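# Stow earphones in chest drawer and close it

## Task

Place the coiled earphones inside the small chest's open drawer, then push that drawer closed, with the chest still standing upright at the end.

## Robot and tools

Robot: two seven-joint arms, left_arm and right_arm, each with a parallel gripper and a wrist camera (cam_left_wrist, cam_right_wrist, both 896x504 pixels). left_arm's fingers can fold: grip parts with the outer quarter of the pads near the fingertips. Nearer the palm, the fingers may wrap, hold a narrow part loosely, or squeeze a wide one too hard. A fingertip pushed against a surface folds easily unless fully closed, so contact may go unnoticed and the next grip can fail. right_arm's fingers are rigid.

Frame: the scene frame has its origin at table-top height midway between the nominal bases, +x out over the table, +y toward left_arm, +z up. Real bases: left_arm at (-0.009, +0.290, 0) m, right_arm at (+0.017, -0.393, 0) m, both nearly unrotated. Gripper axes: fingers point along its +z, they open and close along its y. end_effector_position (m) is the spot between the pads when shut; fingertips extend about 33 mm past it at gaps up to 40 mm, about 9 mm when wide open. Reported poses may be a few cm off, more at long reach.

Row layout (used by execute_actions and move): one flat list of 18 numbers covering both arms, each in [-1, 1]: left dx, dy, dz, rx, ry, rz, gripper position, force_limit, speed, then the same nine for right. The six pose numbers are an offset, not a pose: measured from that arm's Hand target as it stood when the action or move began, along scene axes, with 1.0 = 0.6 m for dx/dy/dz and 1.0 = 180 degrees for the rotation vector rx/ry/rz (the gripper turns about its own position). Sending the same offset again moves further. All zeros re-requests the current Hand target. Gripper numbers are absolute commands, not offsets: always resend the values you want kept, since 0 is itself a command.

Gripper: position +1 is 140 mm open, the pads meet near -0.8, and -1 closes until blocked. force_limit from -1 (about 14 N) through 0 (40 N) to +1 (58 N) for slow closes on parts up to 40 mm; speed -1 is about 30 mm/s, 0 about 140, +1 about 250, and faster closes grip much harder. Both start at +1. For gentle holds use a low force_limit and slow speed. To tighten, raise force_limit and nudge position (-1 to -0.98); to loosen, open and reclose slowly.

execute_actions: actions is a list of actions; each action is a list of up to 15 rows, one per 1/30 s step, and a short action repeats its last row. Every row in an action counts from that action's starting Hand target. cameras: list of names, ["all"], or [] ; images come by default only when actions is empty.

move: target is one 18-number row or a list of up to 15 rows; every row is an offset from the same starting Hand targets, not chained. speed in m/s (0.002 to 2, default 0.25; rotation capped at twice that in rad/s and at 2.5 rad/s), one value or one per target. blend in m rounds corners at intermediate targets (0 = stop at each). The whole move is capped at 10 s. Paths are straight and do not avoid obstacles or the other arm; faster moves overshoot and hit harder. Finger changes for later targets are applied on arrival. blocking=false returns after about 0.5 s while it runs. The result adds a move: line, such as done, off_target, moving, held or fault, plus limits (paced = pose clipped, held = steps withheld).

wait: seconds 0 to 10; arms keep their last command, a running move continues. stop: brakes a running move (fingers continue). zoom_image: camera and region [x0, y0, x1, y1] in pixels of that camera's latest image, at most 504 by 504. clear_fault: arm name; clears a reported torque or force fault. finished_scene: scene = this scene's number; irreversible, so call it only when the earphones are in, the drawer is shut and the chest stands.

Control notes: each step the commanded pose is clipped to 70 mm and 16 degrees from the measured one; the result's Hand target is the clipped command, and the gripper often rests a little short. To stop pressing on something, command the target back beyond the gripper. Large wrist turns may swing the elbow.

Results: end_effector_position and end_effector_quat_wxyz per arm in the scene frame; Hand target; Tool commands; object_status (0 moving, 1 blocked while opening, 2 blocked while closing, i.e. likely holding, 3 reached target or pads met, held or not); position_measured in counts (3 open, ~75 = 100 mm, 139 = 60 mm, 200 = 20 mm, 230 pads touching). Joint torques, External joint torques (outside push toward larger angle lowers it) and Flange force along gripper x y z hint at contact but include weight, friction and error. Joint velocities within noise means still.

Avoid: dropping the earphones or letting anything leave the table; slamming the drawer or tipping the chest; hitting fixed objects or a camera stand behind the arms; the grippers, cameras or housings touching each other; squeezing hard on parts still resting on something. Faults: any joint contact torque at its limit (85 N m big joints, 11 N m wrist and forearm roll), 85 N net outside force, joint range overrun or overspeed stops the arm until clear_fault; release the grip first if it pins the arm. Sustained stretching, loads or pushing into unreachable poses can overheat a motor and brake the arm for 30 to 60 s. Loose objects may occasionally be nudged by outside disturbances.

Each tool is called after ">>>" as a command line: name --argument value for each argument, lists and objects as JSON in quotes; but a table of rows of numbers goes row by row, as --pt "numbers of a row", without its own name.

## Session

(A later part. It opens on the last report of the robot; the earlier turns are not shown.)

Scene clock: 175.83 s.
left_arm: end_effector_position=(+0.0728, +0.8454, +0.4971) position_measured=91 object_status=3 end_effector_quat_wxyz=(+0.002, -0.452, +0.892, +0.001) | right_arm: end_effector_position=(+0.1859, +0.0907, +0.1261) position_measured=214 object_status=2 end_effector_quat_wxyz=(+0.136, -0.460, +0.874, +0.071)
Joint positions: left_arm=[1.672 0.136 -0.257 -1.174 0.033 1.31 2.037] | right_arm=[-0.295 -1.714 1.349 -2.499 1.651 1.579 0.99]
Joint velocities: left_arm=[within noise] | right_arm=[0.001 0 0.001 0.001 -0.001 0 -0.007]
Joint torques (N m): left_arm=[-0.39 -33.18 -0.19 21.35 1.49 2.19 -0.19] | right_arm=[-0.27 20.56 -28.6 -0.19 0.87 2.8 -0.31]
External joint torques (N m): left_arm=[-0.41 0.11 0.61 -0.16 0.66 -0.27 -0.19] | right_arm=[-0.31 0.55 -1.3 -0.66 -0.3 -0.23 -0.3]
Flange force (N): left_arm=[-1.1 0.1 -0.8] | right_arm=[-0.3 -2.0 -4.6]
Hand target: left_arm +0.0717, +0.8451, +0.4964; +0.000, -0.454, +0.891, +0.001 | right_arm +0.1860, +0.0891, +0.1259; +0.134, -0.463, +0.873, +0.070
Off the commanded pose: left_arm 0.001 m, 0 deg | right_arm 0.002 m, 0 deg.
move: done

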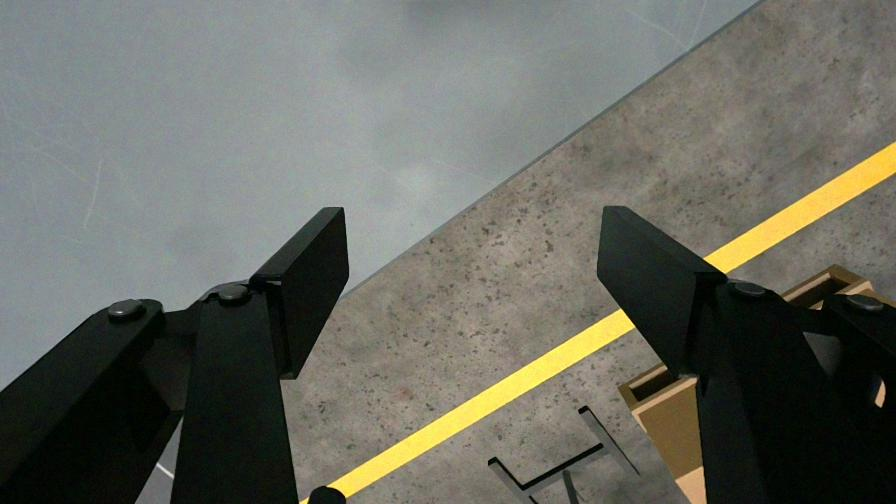

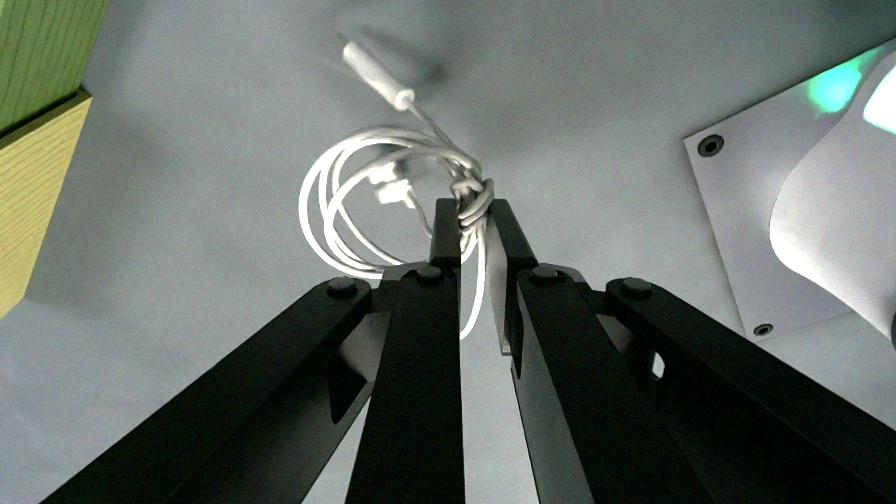

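>>> move --pt "0 0 0 0 0 0 0.3 -1 0 0.05 -0.02 0.2 0 0 0 -1 -1 -1" --pt "0 0 0 0 0 0 0.3 -1 0 0.18 -0.27 0.25 0 0 -0.111 -1 -1 -1" --speed 0.15 --blend 0.04 --cameras '["cam_right_wrist"]'

Scene clock: 195.07 s.
left_arm: end_effector_position=(+0.0728, +0.8454, +0.4971) position_measured=91 object_status=3 end_effector_quat_wxyz=(+0.002, -0.452, +0.892, +0.001) | right_arm: end_effector_position=(+0.2946, -0.0713, +0.2763) position_measured=214 object_status=2 end_effector_quat_wxyz=(+0.146, -0.303, +0.941, +0.046)
Joint positions: left_arm=[1.672 0.136 -0.257 -1.174 0.033 1.31 2.037] | right_arm=[-0.574 -1.576 0.908 -2.544 1.195 1.457 0.928]
Joint torques (N m): left_arm=[-0.45 -33.29 -0.24 21.4 1.49 2.2 -0.24] | right_arm=[0.03 19.22 -23.27 9.21 1.06 2.87 -0.23]
External joint torques (N m): left_arm=[-0.4 0.18 0.63 -0.18 0.67 -0.26 -0.24] | right_arm=[0 0.85 -1.13 -0.9 -0.17 -0.14 -0.22]
Flange force (N): left_arm=[-1.3 0.1 -0.9] | right_arm=[2.0 -2.5 -2.8]
Hand target: left_arm +0.0717, +0.8451, +0.4964; +0.000, -0.454, +0.891, +0.001 | right_arm +0.2940, -0.0729, +0.2759; +0.144, -0.304, +0.941, +0.045
Off the commanded pose: left_arm 0.001 m, 0 deg | right_arm 0.002 m, 0 deg.
move: done
Images, in order (width x height): cam_right_wrist 896x504.

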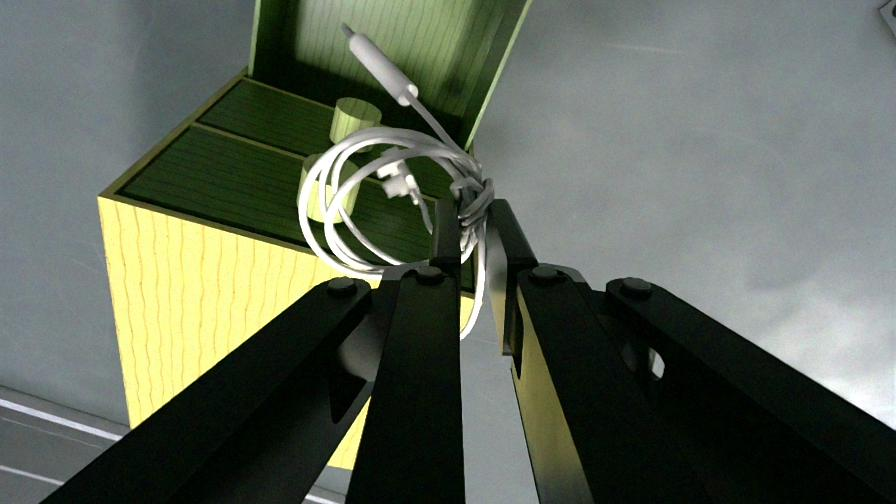

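>>> move --target '[0,0,0,0,0,0,0.3,-1,0,-0.012,0.002,-0.2,0,0,0,-1,-1,-1]' --speed 0.1 --cameras '["cam_right_wrist"]'

Scene clock: 213.43 s.
left_arm: end_effector_position=(+0.0728, +0.8454, +0.4971) position_measured=91 object_status=3 end_effector_quat_wxyz=(+0.002, -0.452, +0.892, +0.001) | right_arm: end_effector_position=(+0.2857, -0.0724, +0.1555) position_measured=214 object_status=2 end_effector_quat_wxyz=(+0.142, -0.307, +0.940, +0.044)
Joint positions: left_arm=[1.672 0.136 -0.257 -1.174 0.033 1.31 2.037] | right_arm=[-0.428 -1.709 1.219 -2.742 1.474 1.55 0.94]
Joint velocities: left_arm=[within noise] | right_arm=[-0.001 -0.002 0 -0.001 0.003 0.003 0.003]
Joint torques (N m): left_arm=[-0.38 -33.21 -0.27 21.38 1.47 2.19 -0.21] | right_arm=[0.76 14.97 -22.7 3.59 1.41 3.13 0.33]
External joint torques (N m): left_arm=[-0.44 0.18 0.5 -0.18 0.64 -0.27 -0.21] | right_arm=[0.77 -0.82 -0.36 -0.98 0.23 0.13 0.34]
Flange force (N): left_arm=[-1.4 0.1 -0.9] | right_arm=[6.8 1.8 0.2]
Hand target: left_arm +0.0717, +0.8451, +0.4964; +0.000, -0.454, +0.891, +0.001 | right_arm +0.2868, -0.0717, +0.1559; +0.144, -0.304, +0.941, +0.045
Off the commanded pose: left_arm 0.001 m, 0 deg | right_arm 0.001 m, 0 deg.
move: done
Images, in order (width x height): cam_right_wrist 896x504.

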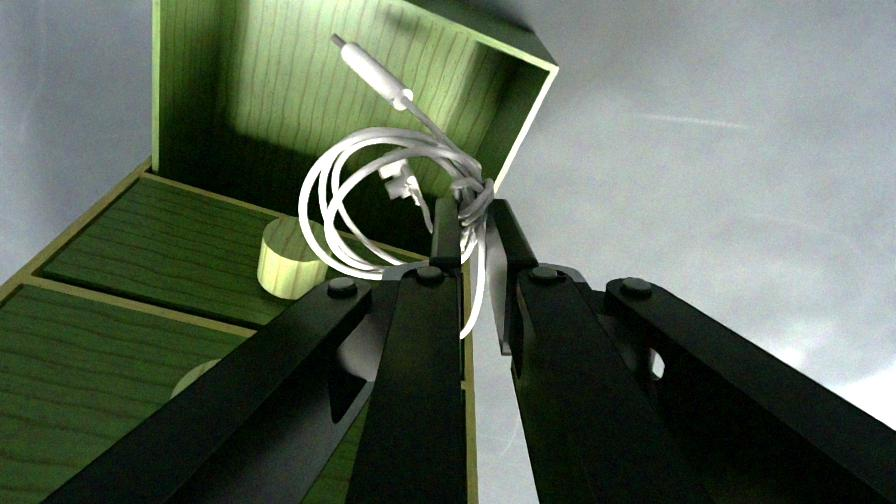

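>>> move --pt "0 0 0 0 0 0 0.3 -1 0 -0.02 -0.024 0 0 0 0 -1 -1 -1" --pt "0 0 0 0 0 0 0.3 -1 0 -0.02 -0.024 -0.055 0 0 0 -1 -1 -1" --speed 0.08 --cameras '["cam_right_wrist"]'

Scene clock: 222.67 s.
left_arm: end_effector_position=(+0.0728, +0.8454, +0.4971) position_measured=91 object_status=3 end_effector_quat_wxyz=(+0.002, -0.452, +0.892, +0.001) | right_arm: end_effector_position=(+0.2736, -0.0868, +0.1223) position_measured=214 object_status=2 end_effector_quat_wxyz=(+0.142, -0.307, +0.940, +0.044)
Joint positions: left_arm=[1.672 0.136 -0.257 -1.174 0.033 1.31 2.037] | right_arm=[-0.332 -1.741 1.319 -2.83 1.555 1.576 0.954]
Joint velocities: left_arm=[within noise] | right_arm=[0.001 0 0 0 0.002 0.002 0.004]
Joint torques (N m): left_arm=[-0.41 -33.24 -0.17 21.35 1.5 2.17 -0.22] | right_arm=[0.9 13.55 -21.6 1.91 1.38 3.11 0.15]
External joint torques (N m): left_arm=[-0.41 0.01 0.65 -0.14 0.67 -0.28 -0.22] | right_arm=[0.86 -0.66 -0.46 -0.93 0.22 0.11 0.15]
Flange force (N): left_arm=[-0.9 0.0 -0.8] | right_arm=[6.7 1.4 -0.9]
Hand target: left_arm +0.0717, +0.8451, +0.4964; +0.000, -0.454, +0.891, +0.001 | right_arm +0.2748, -0.0861, +0.1229; +0.144, -0.304, +0.941, +0.045
Off the commanded pose: left_arm 0.001 m, 0 deg | right_arm 0.002 m, 0 deg.
move: done
Images, in order (width x height): cam_right_wrist 896x504.

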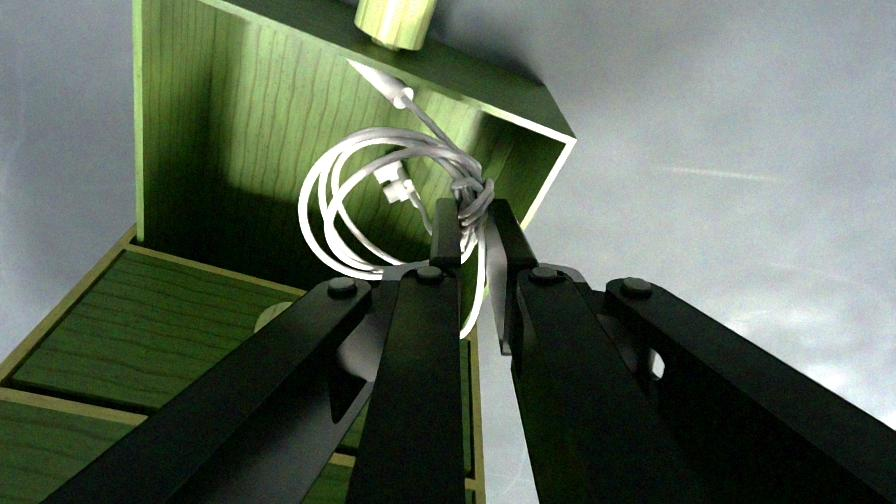

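>>> move --pt "0 0 0 0 0 0 0.3 -1 0 0.016 -0.006 0 0 0 0.045 -1 -1 -1" --pt "0 0 0 0 0 0 0.3 -1 0 0.016 -0.006 -0.07 0 0 0.045 -1 -1 -1" --speed 0.07 --cameras '["cam_right_wrist"]'

Scene clock: 229.77 s.
left_arm: end_effector_position=(+0.0728, +0.8454, +0.4971) position_measured=91 object_status=3 end_effector_quat_wxyz=(+0.002, -0.452, +0.892, +0.001) | right_arm: end_effector_position=(+0.2831, -0.0902, +0.0803) position_measured=214 object_status=2 end_effector_quat_wxyz=(+0.138, -0.369, +0.918, +0.055)
Joint positions: left_arm=[1.672 0.136 -0.257 -1.174 0.033 1.31 2.037] | right_arm=[-0.356 -1.702 1.458 -2.857 1.716 1.619 0.765]
Joint velocities: left_arm=[within noise] | right_arm=[0.001 -0.001 0.001 0 0.002 0.003 0]
Joint torques (N m): left_arm=[-0.43 -33.27 -0.22 21.46 1.49 2.18 -0.23] | right_arm=[0.88 12.72 -21.63 -0.21 1.5 3.13 -0.17]
External joint torques (N m): left_arm=[-0.46 -0.06 0.58 0 0.66 -0.27 -0.23] | right_arm=[0.88 -0.78 -0.41 -0.86 0.25 0.22 -0.16]
Flange force (N): left_arm=[-1.4 0.1 -1.4] | right_arm=[5.8 1.8 -1.3]
Hand target: left_arm +0.0717, +0.8451, +0.4964; +0.000, -0.454, +0.891, +0.001 | right_arm +0.2844, -0.0897, +0.0809; +0.141, -0.370, +0.917, +0.056
Off the commanded pose: left_arm 0.001 m, 0 deg | right_arm 0.002 m, 0 deg.
move: done
Images, in order (width x height): cam_right_wrist 896x504.

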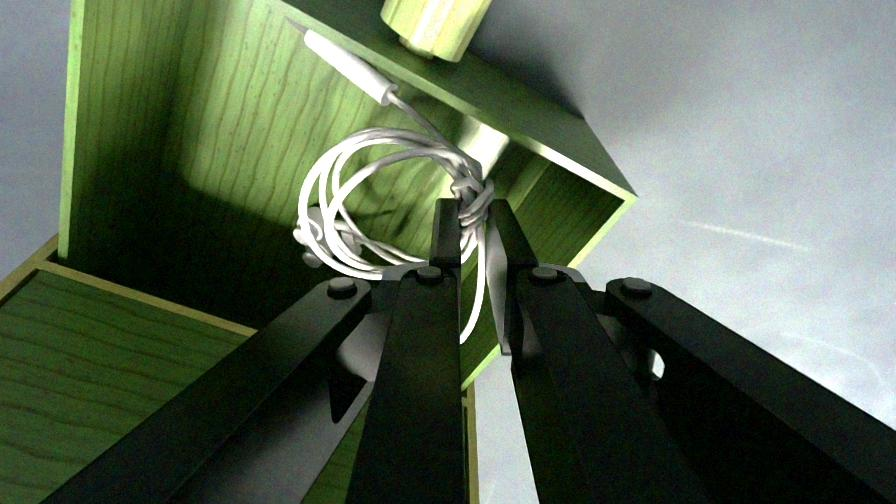

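>>> move --target '[0,0,0,0,0,0,0.3,-1,0,0.01,-0.018,-0.034,0,0,0,-1,-1,-1]' --speed 0.07

>>> execute_actions --actions '[[[0,0,0,0,0,0,0.3,-1,0,0,0,0,0,0,0,-0.3,-1,-1]],[[0,0,0,0,0,0,0.3,-1,0,0,0,0,0,0,0,-0.3,-1,-1]]]' --cameras '["cam_right_wrist"]'

Scene clock: 234.77 s.
left_arm: end_effector_position=(+0.0728, +0.8454, +0.4971) position_measured=91 object_status=3 end_effector_quat_wxyz=(+0.002, -0.452, +0.892, +0.001) | right_arm: end_effector_position=(+0.2886, -0.1004, +0.0599) position_measured=214 object_status=2 end_effector_quat_wxyz=(+0.138, -0.368, +0.918, +0.056)
Joint positions: left_arm=[1.672 0.136 -0.257 -1.174 0.033 1.31 2.037] | right_arm=[-0.362 -1.702 1.534 -2.877 1.791 1.634 0.738]
Joint velocities: left_arm=[within noise] | right_arm=[0 0 0 0 0.002 -0.001 -0.005]
Joint torques (N m): left_arm=[-0.4 -33.24 -0.2 21.38 1.48 2.2 -0.21] | right_arm=[-0.19 12.32 -21.32 -1.72 1.53 3.03 -0.29]
External joint torques (N m): left_arm=[-0.5 0.1 0.53 -0.17 0.64 -0.25 -0.21] | right_arm=[-0.15 -0.7 -0.44 -0.78 0.28 0.12 -0.28]
Flange force (N): left_arm=[-1.2 -0.1 -0.8] | right_arm=[1.2 -1.5 -1.2]
Hand target: left_arm +0.0717, +0.8451, +0.4964; +0.000, -0.454, +0.891, +0.001 | right_arm +0.2904, -0.1005, +0.0605; +0.141, -0.370, +0.917, +0.056
Off the commanded pose: left_arm 0.001 m, 0 deg | right_arm 0.002 m, 0 deg.
move: done

Scene clock: 235.97 s.
left_arm: end_effector_position=(+0.0728, +0.8454, +0.4971) position_measured=91 object_status=3 end_effector_quat_wxyz=(+0.002, -0.452, +0.892, +0.001) | right_arm: end_effector_position=(+0.2887, -0.1003, +0.0599) position_measured=167 object_status=0 end_effector_quat_wxyz=(+0.138, -0.368, +0.918, +0.056)
Joint positions: left_arm=[1.672 0.136 -0.257 -1.174 0.033 1.31 2.037] | right_arm=[-0.362 -1.702 1.534 -2.877 1.792 1.634 0.736]
Joint torques (N m): left_arm=[-0.43 -33.25 -0.23 21.4 1.49 2.18 -0.21] | right_arm=[-0.26 12.23 -21.32 -1.69 1.51 2.97 -0.28]
External joint torques (N m): left_arm=[-0.51 -0.04 0.52 -0.07 0.65 -0.26 -0.21] | right_arm=[-0.24 -0.77 -0.39 -0.78 0.25 0.05 -0.27]
External joint torques at the end of the 1st action: left_arm=[-0.46 0.55 0.57 -0.39 0.64 -0.28 -0.22] | right_arm=[-0.2 -0.81 -0.41 -0.79 0.25 0.07 -0.25]
Flange force (N): left_arm=[-1.2 -0.1 -1.1] | right_arm=[0.9 -1.8 -1.3]
Flange force at the end of the 1st action (N): left_arm=[-1.7 0.3 -0.6] | right_arm=[1.1 -1.6 -1.3]
Hand target: left_arm +0.0717, +0.8451, +0.4964; +0.000, -0.454, +0.891, +0.001 | right_arm +0.2904, -0.1005, +0.0605; +0.141, -0.370, +0.917, +0.056
Off the commanded pose: left_arm 0.001 m, 0 deg | right_arm 0.002 m, 0 deg.
Images, in order (width x height): cam_right_wrist 896x504.

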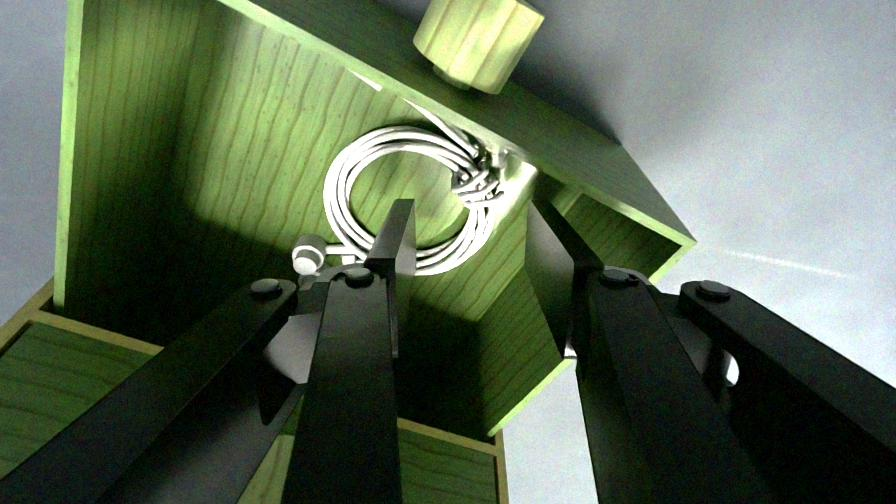

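>>> move --pt "0 0 0 0 0 0 0.3 -1 0 -0.03 -0.01 0.12 0 0 0 -0.3 -1 -1" --pt "0 0 0 0 0 0 0.3 -1 0 -0.03 -0.01 0.5 0 0 0 -0.3 -1 -1" --speed '[0.07,0.2]' --cameras '["cam_right_wrist"]'

>>> move --pt "-0.1 -0.4 0 0 0 0 -1 -1 -1 0.15 -0.4 0.02 0 0 0 -0.3 -1 -1" --pt "0.2 -0.6 0 0 0 -0.28 -1 -1 -1 0.2 -0.75 0.05 0 0 0 -0.3 -1 -1" --blend 0.05 --cameras '["all"]'

Scene clock: 248.63 s.
left_arm: end_effector_position=(+0.0728, +0.8454, +0.4971) position_measured=91 object_status=3 end_effector_quat_wxyz=(+0.002, -0.452, +0.892, +0.001) | right_arm: end_effector_position=(+0.2732, -0.1052, +0.3607) position_measured=167 object_status=3 end_effector_quat_wxyz=(+0.143, -0.373, +0.915, +0.056)
Joint positions: left_arm=[1.672 0.136 -0.257 -1.174 0.033 1.31 2.037] | right_arm=[-0.587 -1.453 0.676 -2.445 0.989 1.359 0.756]
Joint velocities: left_arm=[within noise] | right_arm=[-0.001 0 0.001 0.001 -0.001 -0.005 0.002]
Joint torques (N m): left_arm=[-0.42 -33.23 -0.23 21.39 1.47 2.2 -0.24] | right_arm=[-0.29 18.36 -19.79 13.26 1.03 2.69 0.22]
External joint torques (N m): left_arm=[-0.39 0.18 0.61 -0.16 0.65 -0.25 -0.24] | right_arm=[-0.41 0.82 -0.9 -0.53 -0.33 -0.24 0.23]
Flange force (N): left_arm=[-1.4 0.2 -1.0] | right_arm=[0.8 -1.6 -2.7]
Hand target: left_arm +0.0717, +0.8451, +0.4964; +0.000, -0.454, +0.891, +0.001 | right_arm +0.2724, -0.1065, +0.3605; +0.141, -0.370, +0.917, +0.056
Off the commanded pose: left_arm 0.001 m, 0 deg | right_arm 0.001 m, 1 deg.
move: done
Images, in order (width x height): cam_right_wrist 896x504.

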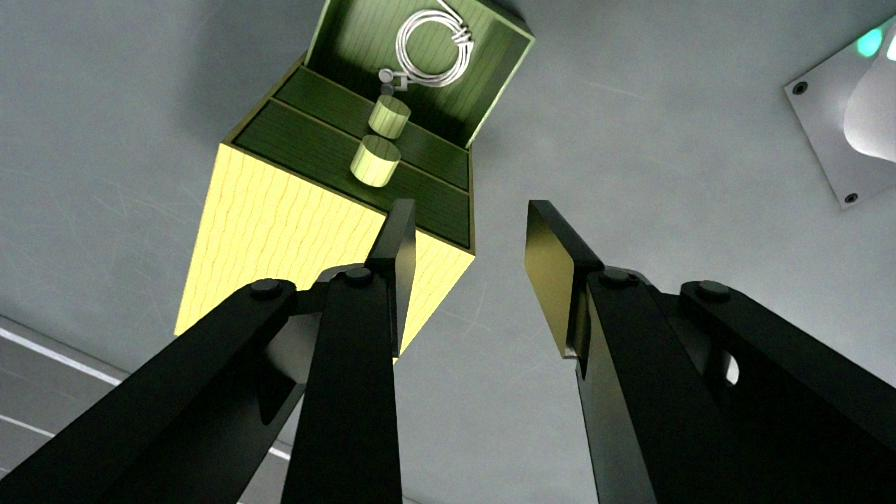

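Scene clock: 252.40 s.
left_arm: end_effector_position=(+0.1912, +0.4843, +0.4962) position_measured=230 object_status=3 end_effector_quat_wxyz=(-0.001, -0.036, +0.999, +0.001) | right_arm: end_effector_position=(+0.3923, -0.5546, +0.3906) position_measured=167 object_status=3 end_effector_quat_wxyz=(+0.141, -0.366, +0.918, +0.058)
Joint positions: left_arm=[1.162 -0.759 -0.185 -2.004 -0.132 1.256 2.462] | right_arm=[-0.887 -0.563 0.178 -2.211 0.403 1.673 0.054]
Joint velocities: left_arm=[within noise] | right_arm=[-0.001 0 0 0 0.001 0.001 -0.007]
Joint torques (N m): left_arm=[-0.63 -1.07 4.1 20.57 1.06 2.58 0.17] | right_arm=[0.9 -10.82 -4.11 24.17 1.13 2.64 -0.28]
External joint torques (N m): left_arm=[-0.62 1.36 0.77 -0.24 0.2 0.12 0.17] | right_arm=[0.87 1.21 -0.46 -0.29 -0.27 0.16 -0.27]
Flange force (N): left_arm=[-0.5 3.3 -0.9] | right_arm=[0.6 -3.0 0.6]
Hand target: left_arm +0.1917, +0.4851, +0.4964; +0.000, -0.032, +0.999, +0.001 | right_arm +0.3924, -0.5565, +0.3905; +0.141, -0.370, +0.917, +0.056
Off the commanded pose: left_arm 0.001 m, 0 deg | right_arm 0.002 m, 1 deg.
move: done

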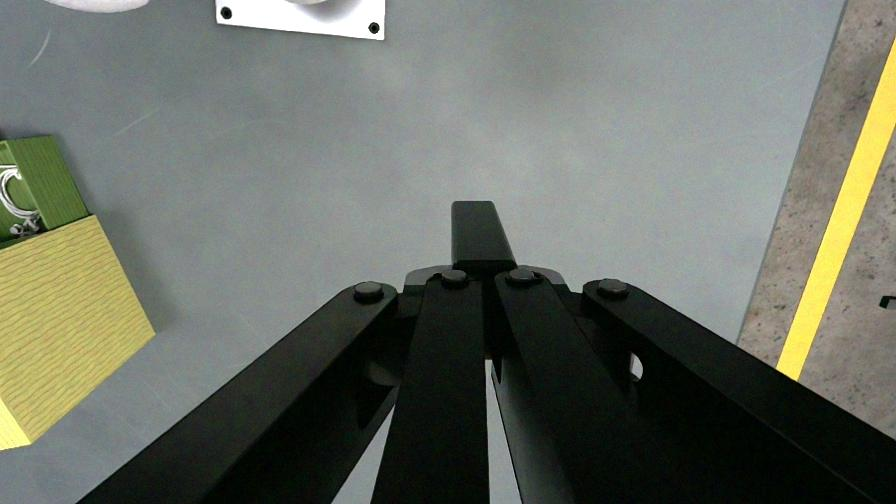

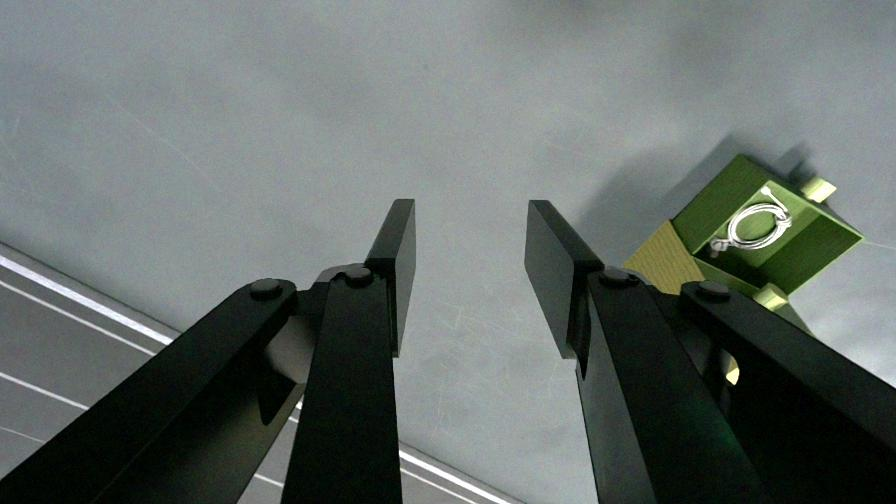

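>>> move --target '[-0.03,-0.8,-0.2,0.0326,-0.192,0.0653,-1,-1,-1,0,0,0,0,0,0,-0.3,-1,-1]' --cameras '["cam_left_wrist"]'

>>> move --target '[-0.014,-0.25,-0.3,0,0,0,-1,-1,-1,0,0,0,0,0,0,-0.3,-1,-1]' --speed 0.15 --cameras '["all"]'

Scene clock: 264.90 s.
left_arm: end_effector_position=(+0.1731, +0.0040, +0.3758) position_measured=230 object_status=3 end_effector_quat_wxyz=(+0.296, -0.127, +0.946, +0.041) | right_arm: end_effector_position=(+0.3923, -0.5546, +0.3906) position_measured=167 object_status=3 end_effector_quat_wxyz=(+0.141, -0.368, +0.917, +0.058)
Joint positions: left_arm=[0.281 -1.772 -0.785 -2.407 -0.708 1.422 1.066] | right_arm=[-0.887 -0.563 0.178 -2.211 0.402 1.673 0.052]
Joint velocities: left_arm=[0 0 0 -0.002 0.001 0.001 -0.007] | right_arm=[within noise]
Joint torques (N m): left_arm=[-0.69 23.69 18.31 5.22 2.03 3.63 -0.22] | right_arm=[0.21 -10.93 -3.64 24.18 1.24 2.6 -0.31]
External joint torques (N m): left_arm=[-0.63 1.26 -0.36 -1.75 0.66 0.32 -0.2] | right_arm=[0.23 1.11 0.07 -0.31 -0.16 0.11 -0.3]
Flange force (N): left_arm=[-0.6 3.3 3.0] | right_arm=[0.3 -2.9 0.8]
Hand target: left_arm +0.1737, +0.0051, +0.3764; +0.298, -0.131, +0.945, +0.042 | right_arm +0.3924, -0.5565, +0.3905; +0.141, -0.370, +0.917, +0.056
Off the commanded pose: left_arm 0.001 m, 1 deg | right_arm 0.002 m, 0 deg.
joint sent to its limit (left arm) — joint 2 (shoulder), lower limit. The joint targets still meet the commanded pose.
move: done; limits=paced
Images, in order (width x height): cam_left_wrist 896x504.

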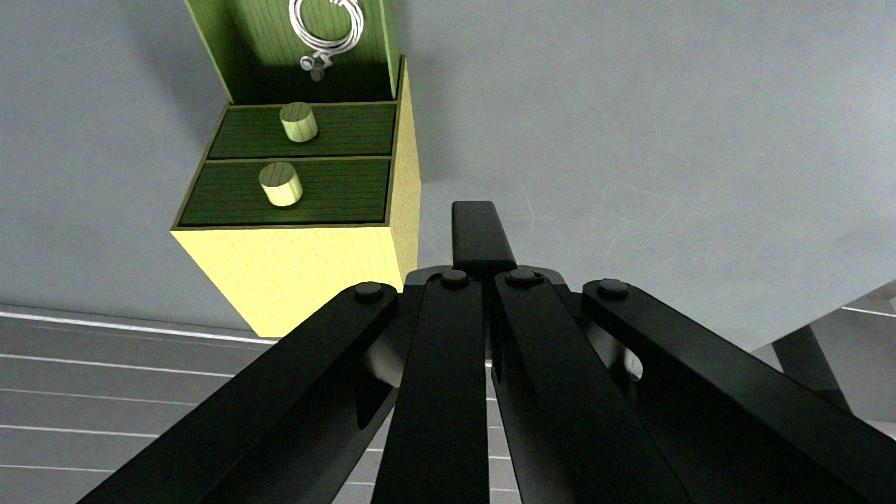

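Scene clock: 267.63 s.
left_arm: end_effector_position=(+0.1650, -0.1431, +0.1966) position_measured=230 object_status=3 end_effector_quat_wxyz=(+0.297, -0.128, +0.945, +0.045) | right_arm: end_effector_position=(+0.3923, -0.5546, +0.3906) position_measured=167 object_status=3 end_effector_quat_wxyz=(+0.141, -0.368, +0.917, +0.058)
Joint positions: left_arm=[0.225 -1.772 -1.285 -2.283 -1.049 1.6 0.701] | right_arm=[-0.887 -0.563 0.178 -2.211 0.402 1.673 0.052]
Joint velocities: left_arm=[-0.001 0.001 0 0 0.001 0 -0.006] | right_arm=[within noise]
Joint torques (N m): left_arm=[0.34 23.94 26.7 -1.51 1.5 3.3 -0.28] | right_arm=[0.15 -10.88 -3.64 24.13 1.24 2.61 -0.32]
External joint torques (N m): left_arm=[0.33 1.02 -0.62 -0.81 -0.23 0.31 -0.26] | right_arm=[0.18 1.17 0.09 -0.37 -0.16 0.11 -0.31]
Flange force (N): left_arm=[-0.4 0.4 2.3] | right_arm=[0.4 -2.9 1.0]
Hand target: left_arm +0.1653, -0.1449, +0.1964; +0.298, -0.131, +0.945, +0.042 | right_arm +0.3924, -0.5565, +0.3905; +0.141, -0.370, +0.917, +0.056
Off the commanded pose: left_arm 0.002 m, 0 deg | right_arm 0.002 m, 0 deg.
joint sent to its limit (left arm) — joint 2 (shoulder), lower limit. The joint targets still meet the commanded pose.
move: done

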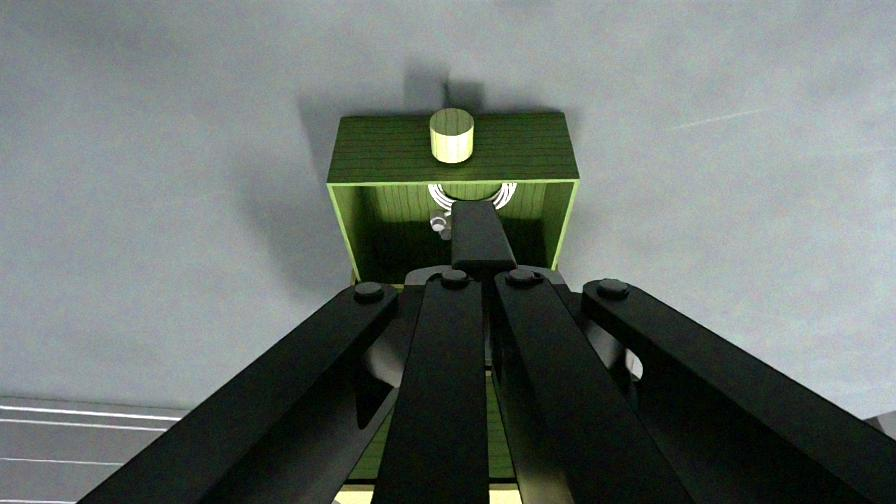

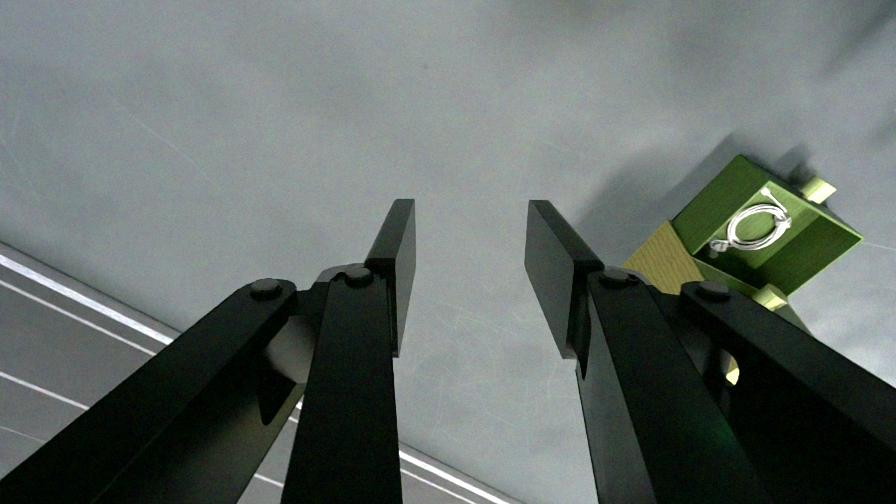

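>>> move --target '[0.0,-0.01,-0.225,0,0,0,-1,-1,-1,0,0,0,0,0,0,-0.3,-1,-1]' --speed 0.12 --cameras '["cam_left_wrist"]'

Scene clock: 275.13 s.
left_arm: end_effector_position=(+0.1663, -0.1488, +0.0618) position_measured=230 object_status=3 end_effector_quat_wxyz=(+0.298, -0.129, +0.945, +0.045) | right_arm: end_effector_position=(+0.3923, -0.5546, +0.3906) position_measured=167 object_status=3 end_effector_quat_wxyz=(+0.141, -0.368, +0.917, +0.058)
Joint positions: left_arm=[0.144 -1.772 -1.605 -2.324 -1.227 1.794 0.567] | right_arm=[-0.887 -0.563 0.178 -2.211 0.402 1.673 0.052]
Joint velocities: left_arm=[0.001 0.002 -0.001 -0.001 0 0.001 -0.007] | right_arm=[within noise]
Joint torques (N m): left_arm=[-0.71 21.16 27.48 -5.57 1.37 3.11 -0.17] | right_arm=[0.18 -10.89 -3.67 24.19 1.24 2.59 -0.33]
External joint torques (N m): left_arm=[-0.65 0.84 -0.57 -0.93 -0.22 0.26 -0.15] | right_arm=[0.16 1.13 -0.03 -0.26 -0.16 0.11 -0.32]
Flange force (N): left_arm=[0.7 5.1 1.6] | right_arm=[0.5 -3.0 0.6]
Hand target: left_arm +0.1653, -0.1509, +0.0614; +0.298, -0.131, +0.945, +0.042 | right_arm +0.3924, -0.5565, +0.3905; +0.141, -0.370, +0.917, +0.056
Off the commanded pose: left_arm 0.002 m, 0 deg | right_arm 0.002 m, 0 deg.
joint sent to its limit (left arm) — joint 2 (shoulder), lower limit. The joint targets still meet the commanded pose.
move: done
Images, in order (width x height): cam_left_wrist 896x504.

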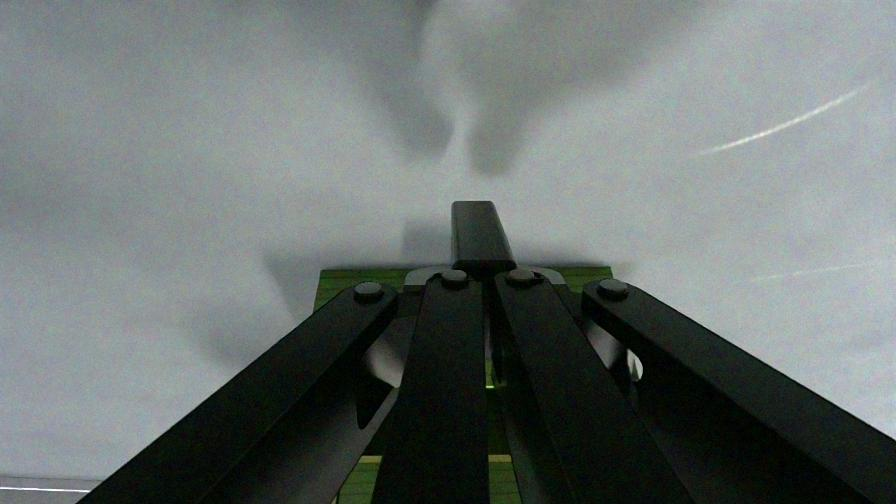

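>>> move --target '[0.195,0.05,0,0,0,0,-1,-1,-1,0,0,0,0,0,0,-0.3,-1,-1]' --speed 0.06 --cameras '["all"]'

Scene clock: 280.97 s.
left_arm: end_effector_position=(+0.2815, -0.1199, +0.0613) position_measured=230 object_status=3 end_effector_quat_wxyz=(+0.298, -0.134, +0.944, +0.043) | right_arm: end_effector_position=(+0.3923, -0.5546, +0.3906) position_measured=167 object_status=3 end_effector_quat_wxyz=(+0.141, -0.368, +0.917, +0.058)
Joint positions: left_arm=[0.36 -1.764 -1.64 -2.369 -1.338 1.934 0.792] | right_arm=[-0.887 -0.563 0.178 -2.211 0.402 1.673 0.052]
Joint velocities: left_arm=[0.002 0 -0.001 0 0 0.002 0.005] | right_arm=[within noise]
Joint torques (N m): left_arm=[0.53 20.45 27.46 -6.58 1.07 3.56 0.12] | right_arm=[0.18 -10.88 -3.73 24.12 1.24 2.61 -0.31]
External joint torques (N m): left_arm=[0.49 1.15 -0.2 -1.6 -0.23 0.46 0.14] | right_arm=[0.19 1.12 -0.06 -0.35 -0.16 0.12 -0.3]
Flange force (N): left_arm=[-1.6 4.4 1.4] | right_arm=[0.5 -2.8 0.9]
Hand target: left_arm +0.2823, -0.1209, +0.0614; +0.298, -0.131, +0.945, +0.042 | right_arm +0.3924, -0.5565, +0.3905; +0.141, -0.370, +0.917, +0.056
Off the commanded pose: left_arm 0.001 m, 0 deg | right_arm 0.002 m, 0 deg.
move: done

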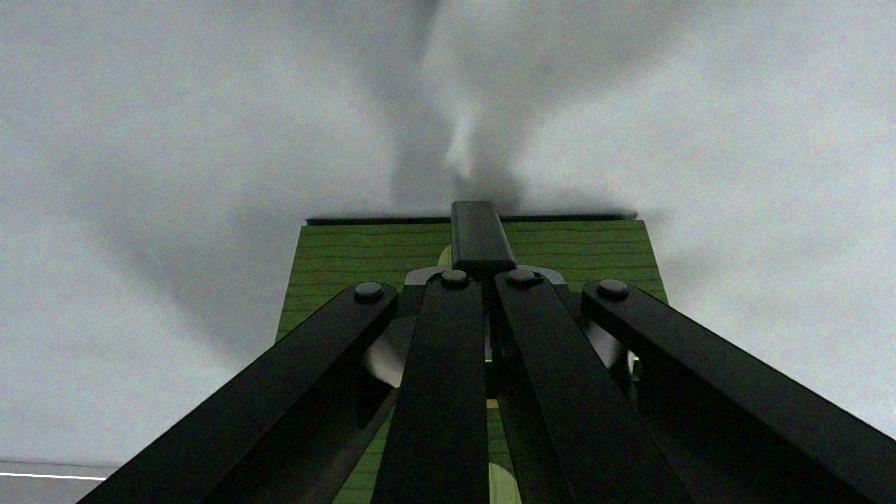

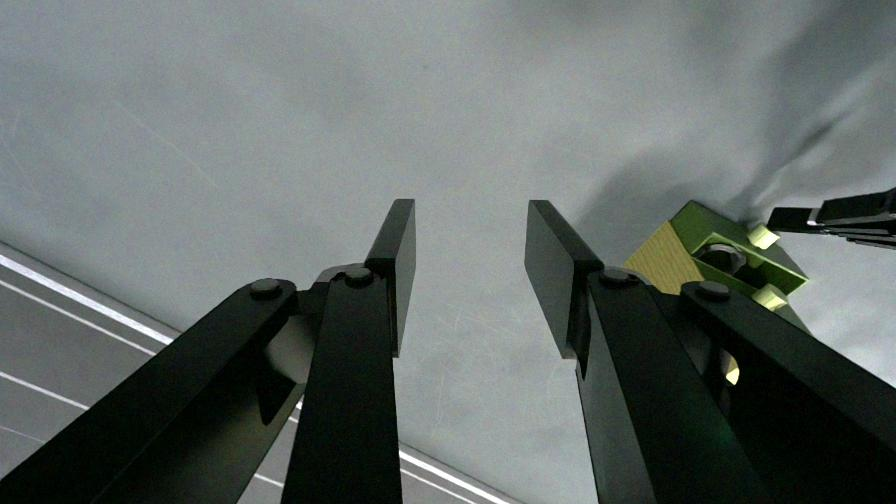

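>>> move --target '[0.056,0.015,0,0,0,0,-1,-1,-1,0,0,0,0,0,0,-0.3,-1,-1]' --speed 0.05 --cameras '["all"]'

Scene clock: 288.17 s.
left_arm: end_effector_position=(+0.3152, -0.1102, +0.0614) position_measured=230 object_status=3 end_effector_quat_wxyz=(+0.298, -0.135, +0.944, +0.043) | right_arm: end_effector_position=(+0.3923, -0.5546, +0.3906) position_measured=167 object_status=3 end_effector_quat_wxyz=(+0.141, -0.368, +0.917, +0.058)
Joint positions: left_arm=[0.438 -1.764 -1.645 -2.365 -1.375 1.966 0.863] | right_arm=[-0.887 -0.563 0.178 -2.211 0.402 1.673 0.052]
Joint velocities: left_arm=[0 -0.001 0.002 0 -0.001 0.001 0.006] | right_arm=[within noise]
Joint torques (N m): left_arm=[0.59 20.15 27.42 -5.95 0.98 3.63 0.2] | right_arm=[0.16 -10.93 -3.67 24.17 1.25 2.61 -0.31]
External joint torques (N m): left_arm=[0.61 0.72 -0.46 -0.89 -0.25 0.46 0.22] | right_arm=[0.17 1.17 0.03 -0.33 -0.15 0.13 -0.3]
Flange force (N): left_arm=[-1.3 2.2 2.3] | right_arm=[0.4 -3.0 0.9]
Hand target: left_arm +0.3159, -0.1119, +0.0614; +0.298, -0.131, +0.945, +0.042 | right_arm +0.3924, -0.5565, +0.3905; +0.141, -0.370, +0.917, +0.056
Off the commanded pose: left_arm 0.002 m, 0 deg | right_arm 0.002 m, 0 deg.
move: done

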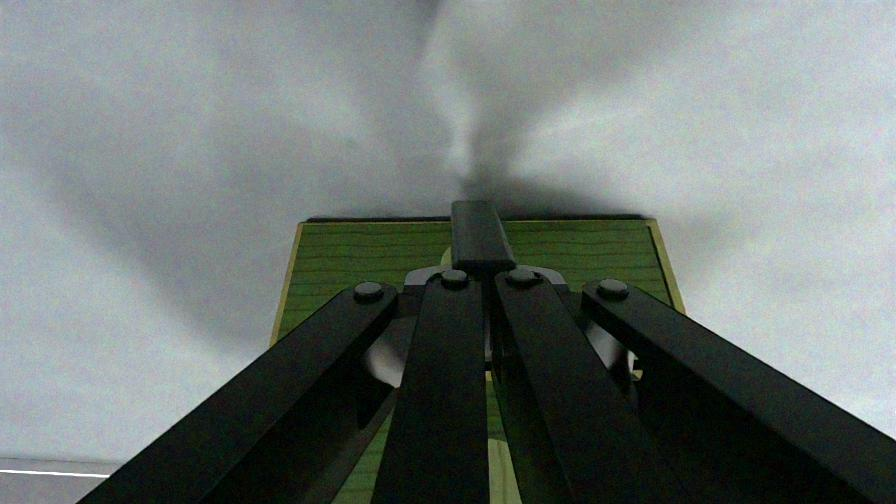

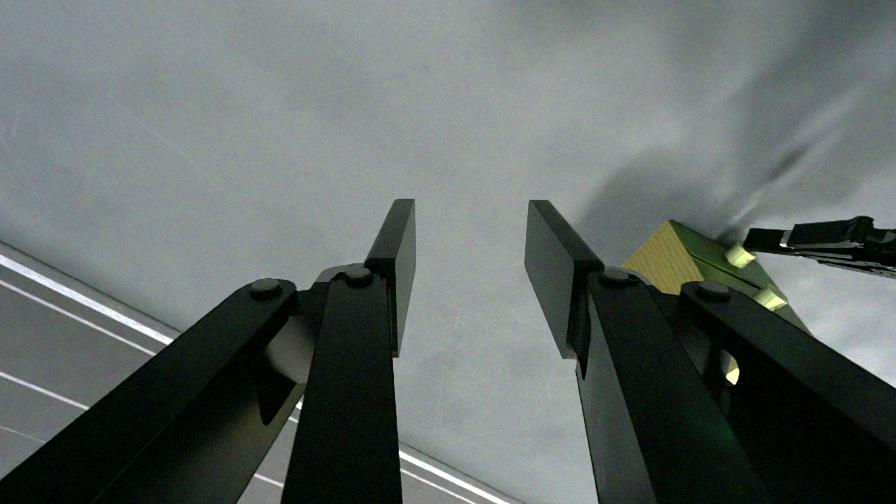

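Nearly flush; a small final push.

>>> move --target '[0.018,0.005,0,0,0,0,-1,-1,-1,0,0,0,0,0,0,-0.3,-1,-1]' --speed 0.03 --cameras '["all"]'

>>> zoom_image --camera "cam_right_wrist" --region '[600, 180, 850, 330]'

Scene clock: 293.03 s.
left_arm: end_effector_position=(+0.3225, -0.1104, +0.0613) position_measured=230 object_status=3 end_effector_quat_wxyz=(+0.295, -0.132, +0.945, +0.041) | right_arm: end_effector_position=(+0.3923, -0.5546, +0.3906) position_measured=167 object_status=3 end_effector_quat_wxyz=(+0.141, -0.368, +0.917, +0.058)
Joint positions: left_arm=[0.459 -1.764 -1.643 -2.36 -1.389 1.97 0.886] | right_arm=[-0.887 -0.563 0.178 -2.211 0.402 1.673 0.052]
Joint velocities: left_arm=[0 0 0 0.001 0 0 0.005] | right_arm=[within noise]
Joint torques (N m): left_arm=[3.38 19.14 26.12 -6.94 0.93 4.06 0.3] | right_arm=[0.19 -10.86 -3.67 24.17 1.25 2.61 -0.29]
External joint torques (N m): left_arm=[3.37 -0.43 -1.8 -1.85 -0.29 0.88 0.32] | right_arm=[0.17 1.18 -0.04 -0.28 -0.15 0.13 -0.28]
Flange force (N): left_arm=[-5.1 -0.1 8.8] | right_arm=[0.4 -3.1 0.7]
Hand target: left_arm +0.3267, -0.1089, +0.0614; +0.298, -0.131, +0.945, +0.042 | right_arm +0.3924, -0.5565, +0.3905; +0.141, -0.370, +0.917, +0.056
Off the commanded pose: left_arm 0.005 m, 0 deg | right_arm 0.002 m, 0 deg.
move: off_target (left_arm)

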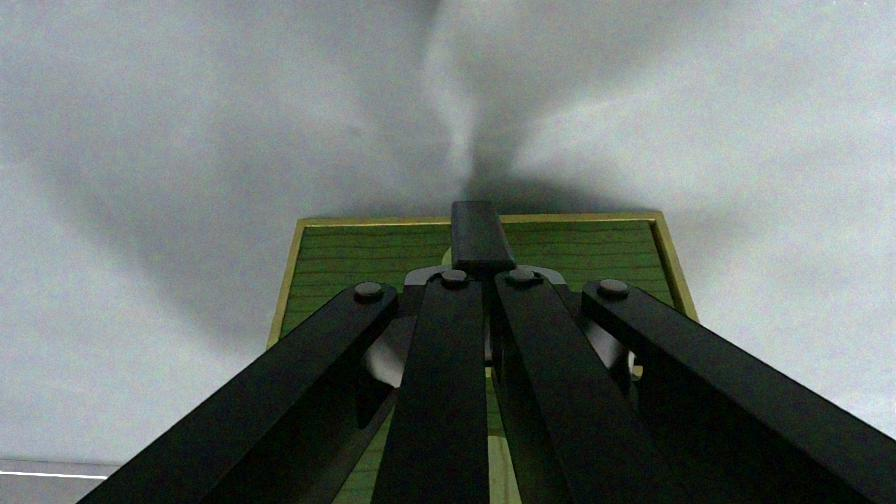

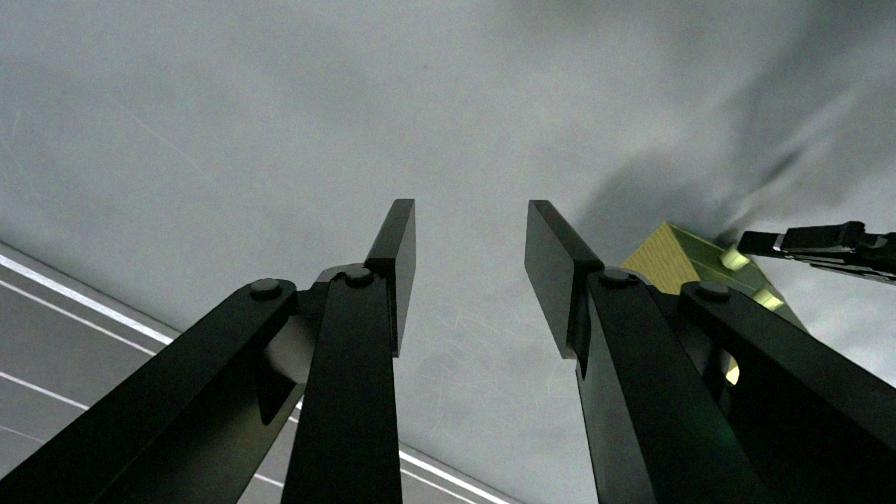

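Scaled by 2.016 from the camera's 896x504 image, which has a finer 1280x720 frame.

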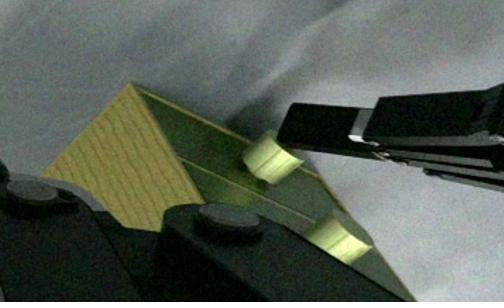

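>>> move --pt "-0.12 -0.034 0.01 0 0 0 -1 -1 -1 0 0 0 0 0 0 -0.3 -1 -1" --pt "-0.16 -0.03 0.2 0 0 0 -1 -1 -1 0 0 0 0 0 0 -0.3 -1 -1" --speed 0.12 --cameras '["all"]'

Scene clock: 299.40 s.
left_arm: end_effector_position=(+0.2317, -0.1277, +0.1814) position_measured=230 object_status=3 end_effector_quat_wxyz=(+0.299, -0.135, +0.944, +0.038) | right_arm: end_effector_position=(+0.3923, -0.5546, +0.3906) position_measured=167 object_status=3 end_effector_quat_wxyz=(+0.141, -0.368, +0.917, +0.058)
Joint positions: left_arm=[0.297 -1.697 -1.358 -2.352 -1.081 1.77 0.774] | right_arm=[-0.887 -0.563 0.178 -2.211 0.402 1.673 0.052]
Joint velocities: left_arm=[0 0.001 0 -0.001 0.004 -0.003 0.003] | right_arm=[within noise]
Joint torques (N m): left_arm=[-0.1 22.81 27.66 -0.38 2.23 2.76 0.13] | right_arm=[0.16 -10.88 -3.66 24.17 1.25 2.6 -0.31]
External joint torques (N m): left_arm=[-0.12 1.86 0.14 -0.72 0.75 -0.34 0.15] | right_arm=[0.19 1.12 0.03 -0.27 -0.14 0.11 -0.3]
Flange force (N): left_arm=[-1.6 1.7 -2.2] | right_arm=[0.3 -3.0 0.7]
Hand target: left_arm +0.2307, -0.1269, +0.1814; +0.298, -0.131, +0.945, +0.042 | right_arm +0.3924, -0.5565, +0.3905; +0.141, -0.370, +0.917, +0.056
Off the commanded pose: left_arm 0.001 m, 1 deg | right_arm 0.002 m, 0 deg.
move: done

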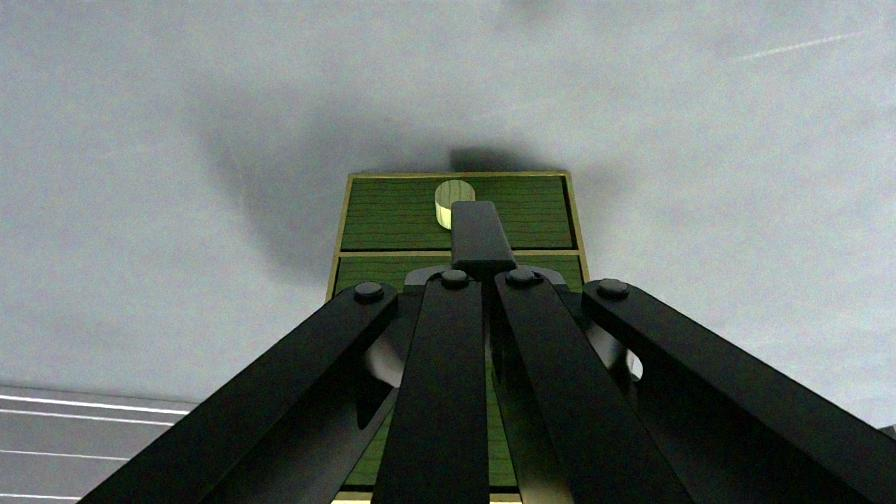

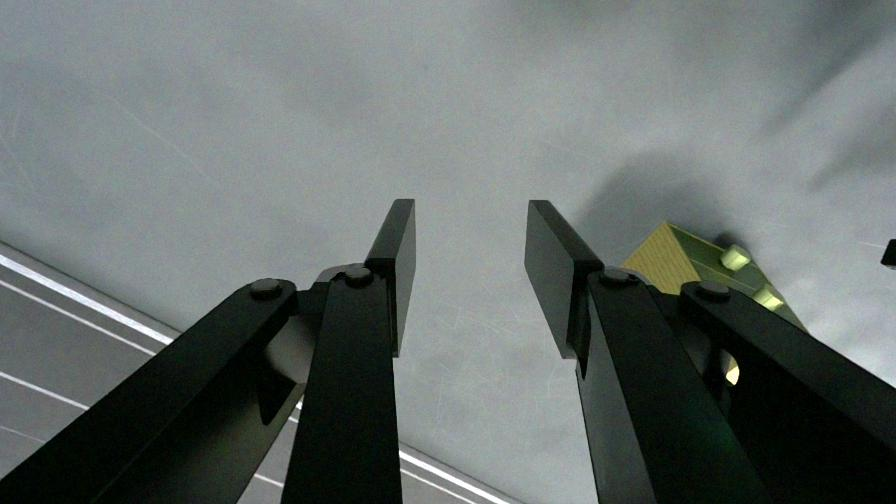

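Shut, chest upright.

>>> finished_scene --scene 1

The scene is finished: the task was done.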